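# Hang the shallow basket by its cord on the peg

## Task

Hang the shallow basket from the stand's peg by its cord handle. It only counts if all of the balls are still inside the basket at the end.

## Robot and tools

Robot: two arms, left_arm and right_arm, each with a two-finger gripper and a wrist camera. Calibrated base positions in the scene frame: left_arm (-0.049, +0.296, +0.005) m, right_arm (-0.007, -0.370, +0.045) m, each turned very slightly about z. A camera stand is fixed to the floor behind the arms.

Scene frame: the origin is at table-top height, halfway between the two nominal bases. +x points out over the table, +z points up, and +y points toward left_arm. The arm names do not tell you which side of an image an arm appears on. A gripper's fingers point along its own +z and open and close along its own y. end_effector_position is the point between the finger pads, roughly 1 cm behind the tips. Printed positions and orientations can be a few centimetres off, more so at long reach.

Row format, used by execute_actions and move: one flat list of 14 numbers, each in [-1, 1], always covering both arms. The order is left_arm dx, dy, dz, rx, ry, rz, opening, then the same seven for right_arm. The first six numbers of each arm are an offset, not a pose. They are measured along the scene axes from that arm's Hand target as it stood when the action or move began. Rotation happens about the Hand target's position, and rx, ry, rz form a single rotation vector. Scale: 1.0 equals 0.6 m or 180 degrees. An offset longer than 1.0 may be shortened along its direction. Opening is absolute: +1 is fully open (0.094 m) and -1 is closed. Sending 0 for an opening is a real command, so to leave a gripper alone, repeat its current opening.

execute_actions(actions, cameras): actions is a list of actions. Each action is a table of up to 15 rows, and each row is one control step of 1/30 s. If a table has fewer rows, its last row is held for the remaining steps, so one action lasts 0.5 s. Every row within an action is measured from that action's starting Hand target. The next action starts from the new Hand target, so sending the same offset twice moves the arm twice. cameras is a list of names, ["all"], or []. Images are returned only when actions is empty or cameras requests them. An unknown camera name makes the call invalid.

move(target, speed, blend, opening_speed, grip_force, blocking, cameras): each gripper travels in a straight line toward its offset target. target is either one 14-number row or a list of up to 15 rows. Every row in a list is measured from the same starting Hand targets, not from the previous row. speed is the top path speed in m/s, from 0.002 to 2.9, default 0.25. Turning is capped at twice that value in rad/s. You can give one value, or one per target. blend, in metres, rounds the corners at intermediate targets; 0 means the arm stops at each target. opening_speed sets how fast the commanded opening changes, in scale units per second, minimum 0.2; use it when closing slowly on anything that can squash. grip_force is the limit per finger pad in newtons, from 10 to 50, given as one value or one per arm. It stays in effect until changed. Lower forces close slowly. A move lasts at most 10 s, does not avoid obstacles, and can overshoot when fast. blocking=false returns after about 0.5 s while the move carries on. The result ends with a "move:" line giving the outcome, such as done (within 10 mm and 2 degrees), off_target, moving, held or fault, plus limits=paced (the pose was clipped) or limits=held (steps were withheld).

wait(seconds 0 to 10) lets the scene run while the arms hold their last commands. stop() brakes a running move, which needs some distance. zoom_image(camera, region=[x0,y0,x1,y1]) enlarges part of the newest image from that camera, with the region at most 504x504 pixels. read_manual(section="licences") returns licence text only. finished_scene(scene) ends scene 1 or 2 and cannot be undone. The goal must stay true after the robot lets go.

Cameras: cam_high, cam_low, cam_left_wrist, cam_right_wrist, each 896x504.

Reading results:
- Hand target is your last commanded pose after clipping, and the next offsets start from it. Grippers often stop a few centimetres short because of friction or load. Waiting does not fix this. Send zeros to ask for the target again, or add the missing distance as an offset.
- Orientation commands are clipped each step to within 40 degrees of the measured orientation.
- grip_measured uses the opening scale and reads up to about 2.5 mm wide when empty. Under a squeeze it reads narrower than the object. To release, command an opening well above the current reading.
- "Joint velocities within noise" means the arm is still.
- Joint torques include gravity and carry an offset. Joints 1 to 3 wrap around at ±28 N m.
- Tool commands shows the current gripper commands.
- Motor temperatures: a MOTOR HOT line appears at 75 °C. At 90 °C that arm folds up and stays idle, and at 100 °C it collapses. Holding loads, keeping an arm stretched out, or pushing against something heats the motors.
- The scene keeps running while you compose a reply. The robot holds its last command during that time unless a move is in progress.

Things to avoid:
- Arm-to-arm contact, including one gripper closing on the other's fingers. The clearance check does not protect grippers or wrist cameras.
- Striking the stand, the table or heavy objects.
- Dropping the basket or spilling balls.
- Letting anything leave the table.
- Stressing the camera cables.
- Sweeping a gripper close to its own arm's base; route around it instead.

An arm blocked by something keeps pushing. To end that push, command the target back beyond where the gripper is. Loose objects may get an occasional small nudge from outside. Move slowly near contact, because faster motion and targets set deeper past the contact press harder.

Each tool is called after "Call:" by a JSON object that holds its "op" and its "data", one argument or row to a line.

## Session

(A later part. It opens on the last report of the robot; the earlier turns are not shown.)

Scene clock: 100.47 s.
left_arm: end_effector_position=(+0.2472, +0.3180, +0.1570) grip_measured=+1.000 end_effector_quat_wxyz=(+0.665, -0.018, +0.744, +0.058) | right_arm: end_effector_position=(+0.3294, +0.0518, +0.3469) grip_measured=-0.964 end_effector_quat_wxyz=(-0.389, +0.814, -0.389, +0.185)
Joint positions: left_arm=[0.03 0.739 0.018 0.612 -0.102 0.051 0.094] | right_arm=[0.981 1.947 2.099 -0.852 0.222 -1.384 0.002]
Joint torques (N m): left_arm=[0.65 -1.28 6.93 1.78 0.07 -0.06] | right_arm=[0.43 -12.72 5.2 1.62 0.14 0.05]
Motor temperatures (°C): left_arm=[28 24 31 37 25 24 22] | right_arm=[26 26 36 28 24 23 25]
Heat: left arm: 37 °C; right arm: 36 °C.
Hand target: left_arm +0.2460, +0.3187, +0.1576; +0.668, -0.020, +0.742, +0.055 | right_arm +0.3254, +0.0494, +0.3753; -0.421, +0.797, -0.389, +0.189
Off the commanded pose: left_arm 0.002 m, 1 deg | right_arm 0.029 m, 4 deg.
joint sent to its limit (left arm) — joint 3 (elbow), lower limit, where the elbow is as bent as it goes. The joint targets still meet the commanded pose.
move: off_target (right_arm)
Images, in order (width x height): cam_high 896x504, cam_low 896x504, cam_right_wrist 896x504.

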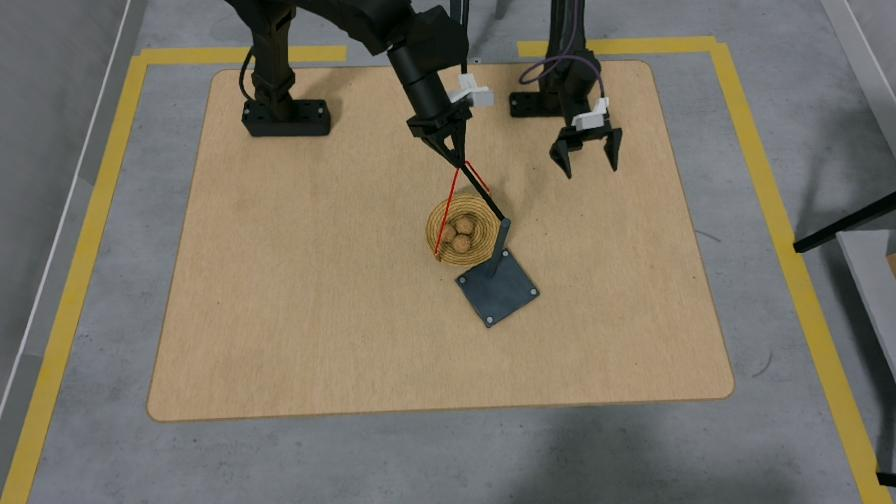

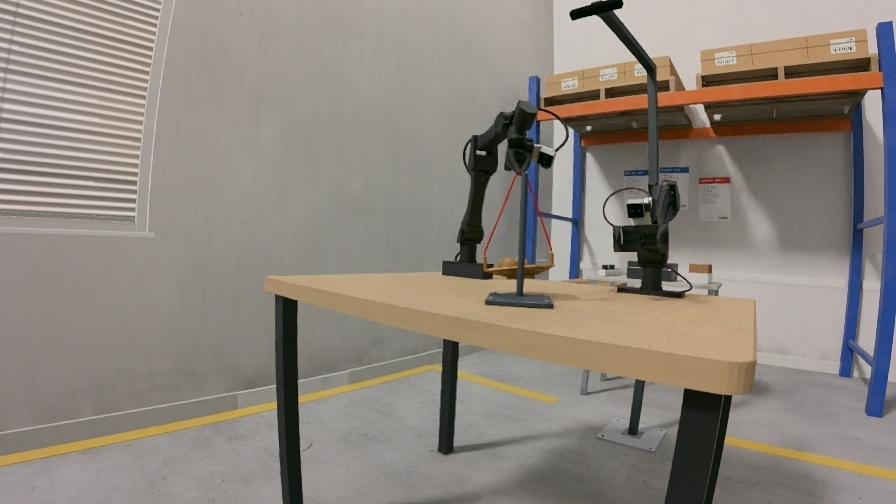

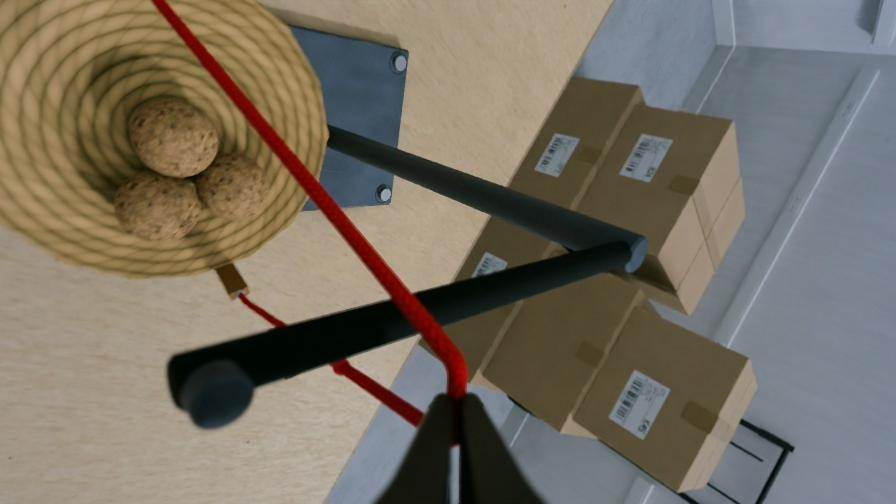

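Call:
{"op": "move", "data": {
  "target": [
    [0,0,0,0,0,0,1,0,0.02,-0.052,0,0,0,-1],
    [0,0,0,0,0,0,1,0,0.02,-0.052,0,0,0,-0.78]
  ],
  "speed": 0.04,
  "opening_speed": 0.2,
  "cameras": ["cam_right_wrist","cam_high"]
}}

Call:
{"op": "zoom_image", "data": {
  "camera": "cam_high",
  "region": [370, 90, 540, 260]
}}

Scene clock: 108.43 s.
left_arm: end_effector_position=(+0.2472, +0.3180, +0.1570) grip_measured=+1.000 end_effector_quat_wxyz=(+0.665, -0.018, +0.744, +0.058) | right_arm: end_effector_position=(+0.3326, +0.0599, +0.3338) grip_measured=-0.782 end_effector_quat_wxyz=(-0.407, +0.801, -0.392, +0.196)
Joint positions: left_arm=[0.03 0.739 0.018 0.612 -0.102 0.051 0.094] | right_arm=[0.995 1.921 1.968 -0.704 0.254 -1.375 0.01]
Joint torques (N m): left_arm=[0.66 -1.26 6.9 1.8 0.07 -0.06] | right_arm=[0.69 -11.02 4.72 1.51 -0.02 0.04]
Heat: left arm: 37 °C; right arm: 35 °C.
Hand target: left_arm +0.2460, +0.3187, +0.1576; +0.668, -0.020, +0.742, +0.055 | right_arm +0.3254, +0.0613, +0.3441; -0.421, +0.797, -0.389, +0.189
Off the commanded pose: left_arm 0.002 m, 1 deg | right_arm 0.013 m, 2 deg.
joint sent to its limit (left arm) — joint 3 (elbow), lower limit, where the elbow is as bent as it goes. The joint targets still meet the commanded pose.
move: off_target (right_arm); target 2's new opening was sent with right_arm's hand 0.016 m and 3 deg from that target
Images, in order (width x height): cam_high 896x504, cam_right_wrist 896x504.

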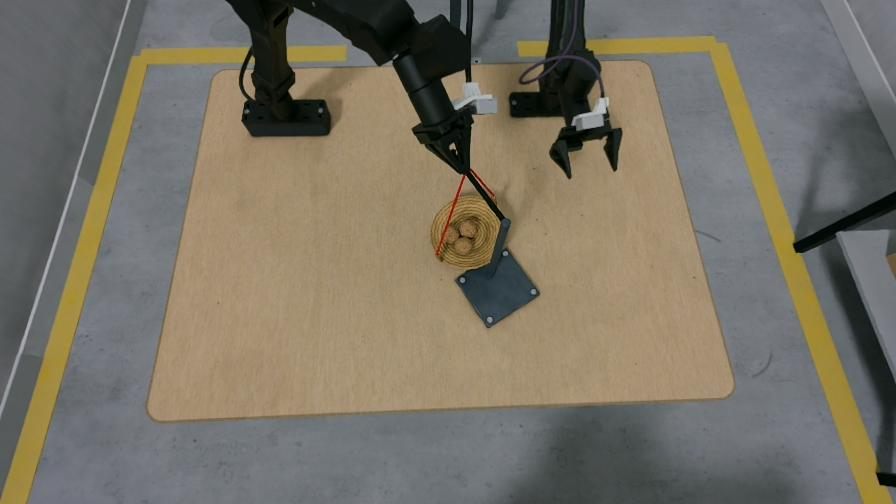

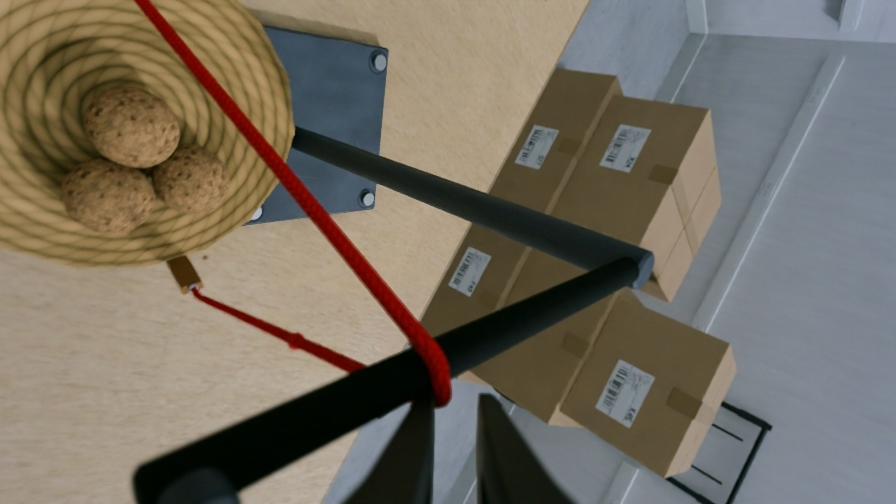

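Scaled by 2.965 from the camera's 896x504 image, which has a finer 1280x720 frame.

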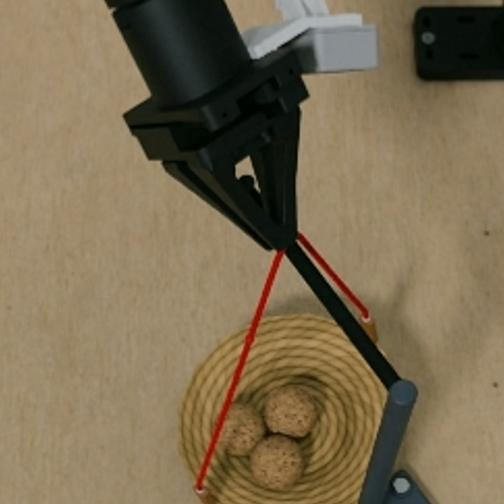

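Call:
{"op": "move", "data": {
  "target": [
    [0,0,0,0,0,0,1,-0.1,-0.085,0.1,0,0,0,-0.78],
    [0,0,0,0,0,0,1,-0.25,-0.25,0.05,0,0,0,-0.78]
  ],
  "speed": 0.1,
  "cameras": ["all"]
}}

Call:
{"op": "zoom_image", "data": {
  "camera": "cam_low",
  "region": [440, 130, 580, 310]
}}

Call:
{"op": "zoom_image", "data": {
  "camera": "cam_high",
  "region": [370, 110, 540, 280]
}}

Scene clock: 114.73 s.
left_arm: end_effector_position=(+0.2472, +0.3180, +0.1570) grip_measured=+1.000 end_effector_quat_wxyz=(+0.665, -0.018, +0.744, +0.058) | right_arm: end_effector_position=(+0.1778, -0.0845, +0.3763) grip_measured=-0.782 end_effector_quat_wxyz=(-0.425, +0.797, -0.386, +0.189)
Joint positions: left_arm=[0.03 0.739 0.018 0.612 -0.102 0.051 0.094] | right_arm=[1.218 1.192 1.417 -0.893 0.41 -1.234 0.01]
Joint torques (N m): left_arm=[0.68 -1.31 6.93 1.79 0.06 -0.07] | right_arm=[0.4 -3.63 4.34 1.3 0.2 0.06]
Heat: left arm: 37 °C; right arm: 35 °C.
Hand target: left_arm +0.2460, +0.3187, +0.1576; +0.668, -0.020, +0.742, +0.055 | right_arm +0.1754, -0.0888, +0.3741; -0.421, +0.797, -0.389, +0.189
Off the commanded pose: left_arm 0.002 m, 1 deg | right_arm 0.005 m, 1 deg.
joint sent to its limit (left arm) — joint 3 (elbow), lower limit, where the elbow is as bent as it goes. The joint targets still meet the commanded pose.
move: done

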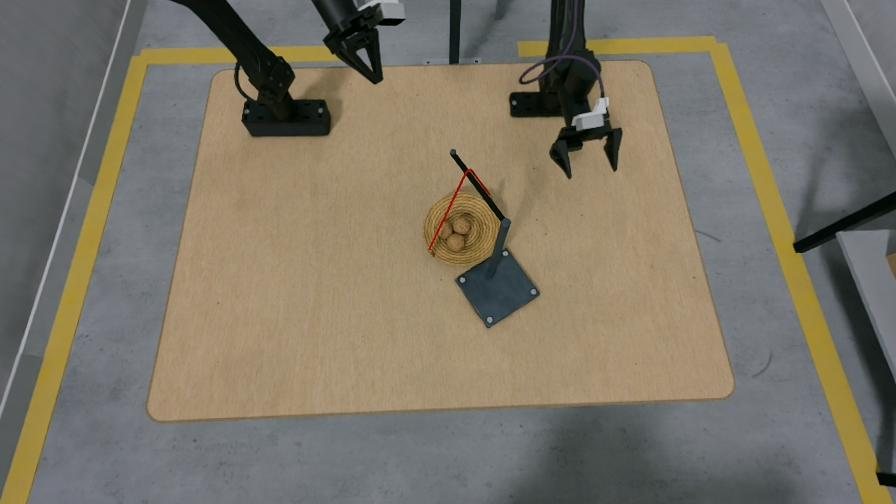

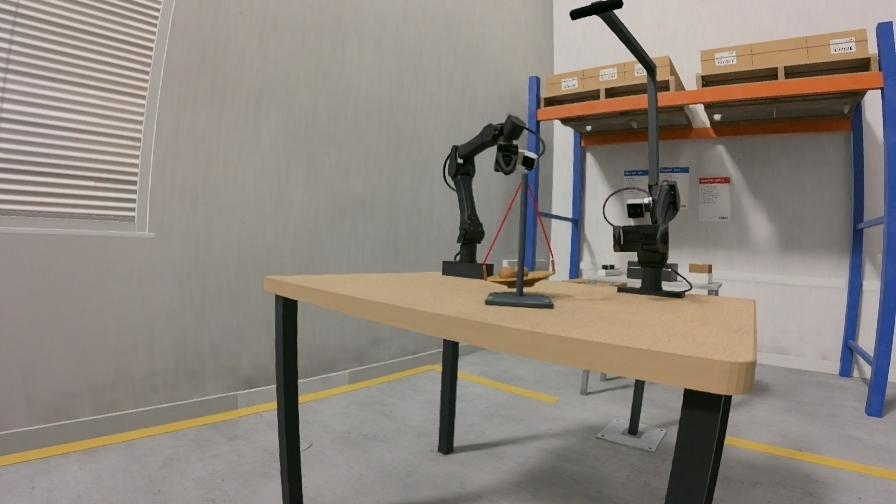

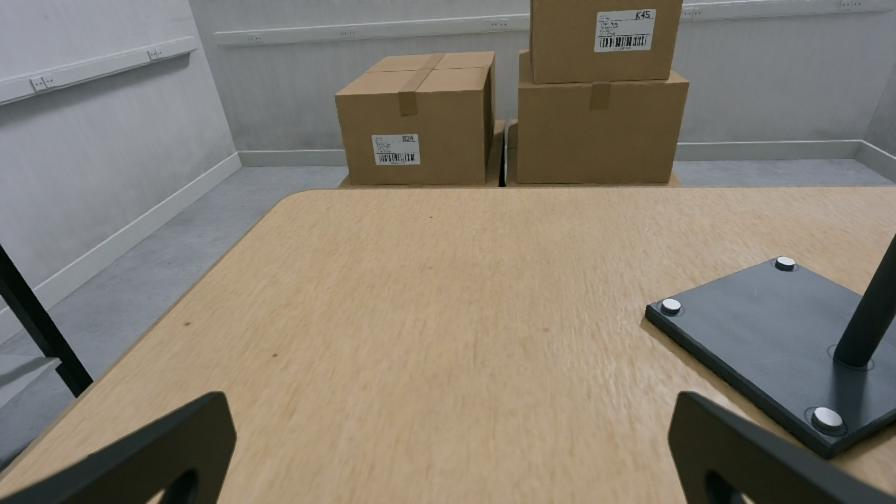

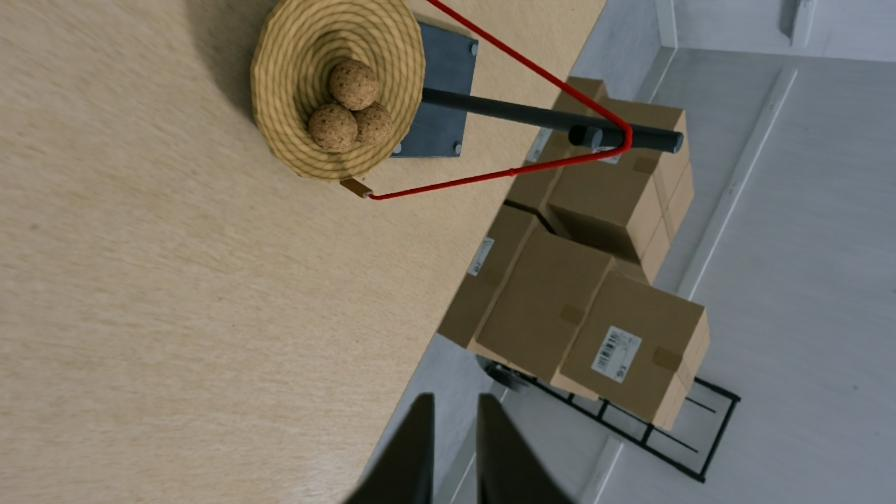

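Scaled by 2.800 from the camera's 896x504 image, which has a finer 1280x720 frame.

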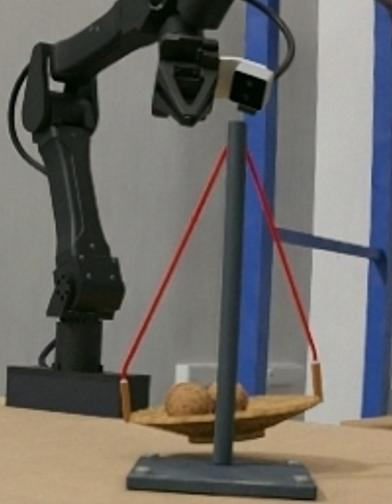

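Scaled by 2.965 from the camera's 896x504 image, which has a finer 1280x720 frame.

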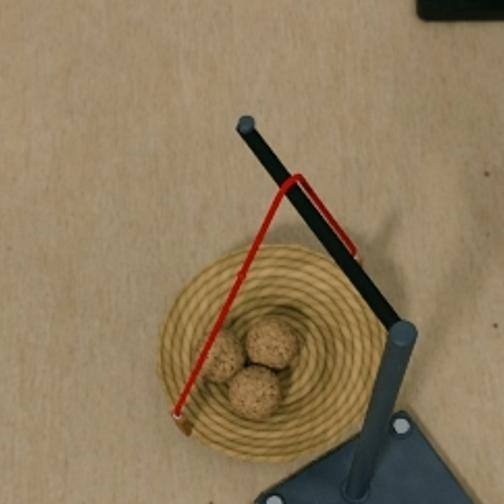

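Call:
{"op": "wait", "data": {
  "seconds": 3,
  "cameras": ["cam_right_wrist"]
}}

Call:
{"op": "finished_scene", "data": {
  "scene": 2
}}

Scene clock: 120.37 s.
left_arm: end_effector_position=(+0.2472, +0.3180, +0.1570) grip_measured=+1.000 end_effector_quat_wxyz=(+0.665, -0.018, +0.744, +0.058) | right_arm: end_effector_position=(+0.1779, -0.0845, +0.3763) grip_measured=-0.782 end_effector_quat_wxyz=(-0.425, +0.797, -0.386, +0.189)
Joint positions: left_arm=[0.03 0.739 0.018 0.612 -0.102 0.051 0.094] | right_arm=[1.218 1.192 1.417 -0.893 0.411 -1.233 0.01]
Joint torques (N m): left_arm=[0.65 -1.25 6.94 1.78 0.07 -0.07] | right_arm=[0.43 -3.67 4.38 1.3 0.22 0.05]
Heat: left arm: 38 °C; right arm: 35 °C.
Hand target: left_arm +0.2460, +0.3187, +0.1576; +0.668, -0.020, +0.742, +0.055 | right_arm +0.1754, -0.0888, +0.3741; -0.421, +0.797, -0.389, +0.189
Tool commands: left_gripper/opening=+1.0 right_gripper/opening=-0.78
Off the commanded pose: left_arm 0.002 m, 1 deg | right_arm 0.005 m, 1 deg.
wait: 3.00 s; at rest from the start
Images, in order (width x height): cam_right_wrist 896x504.

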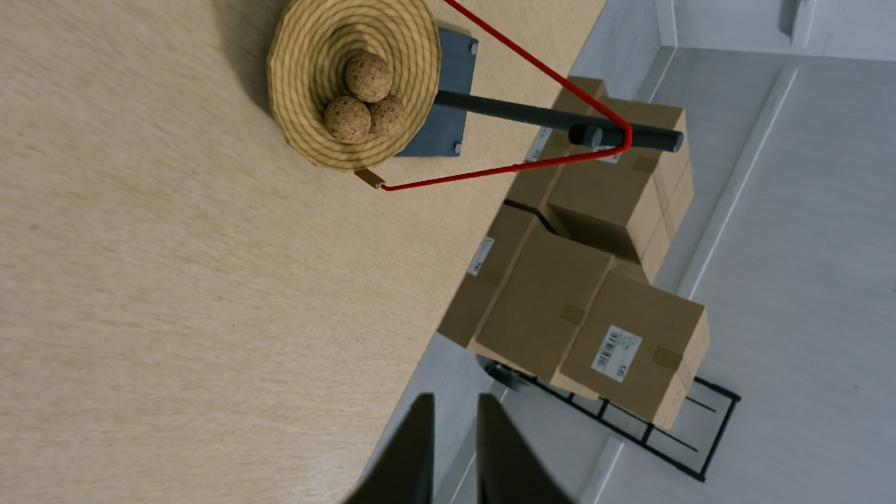

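The scene is finished: the task was done.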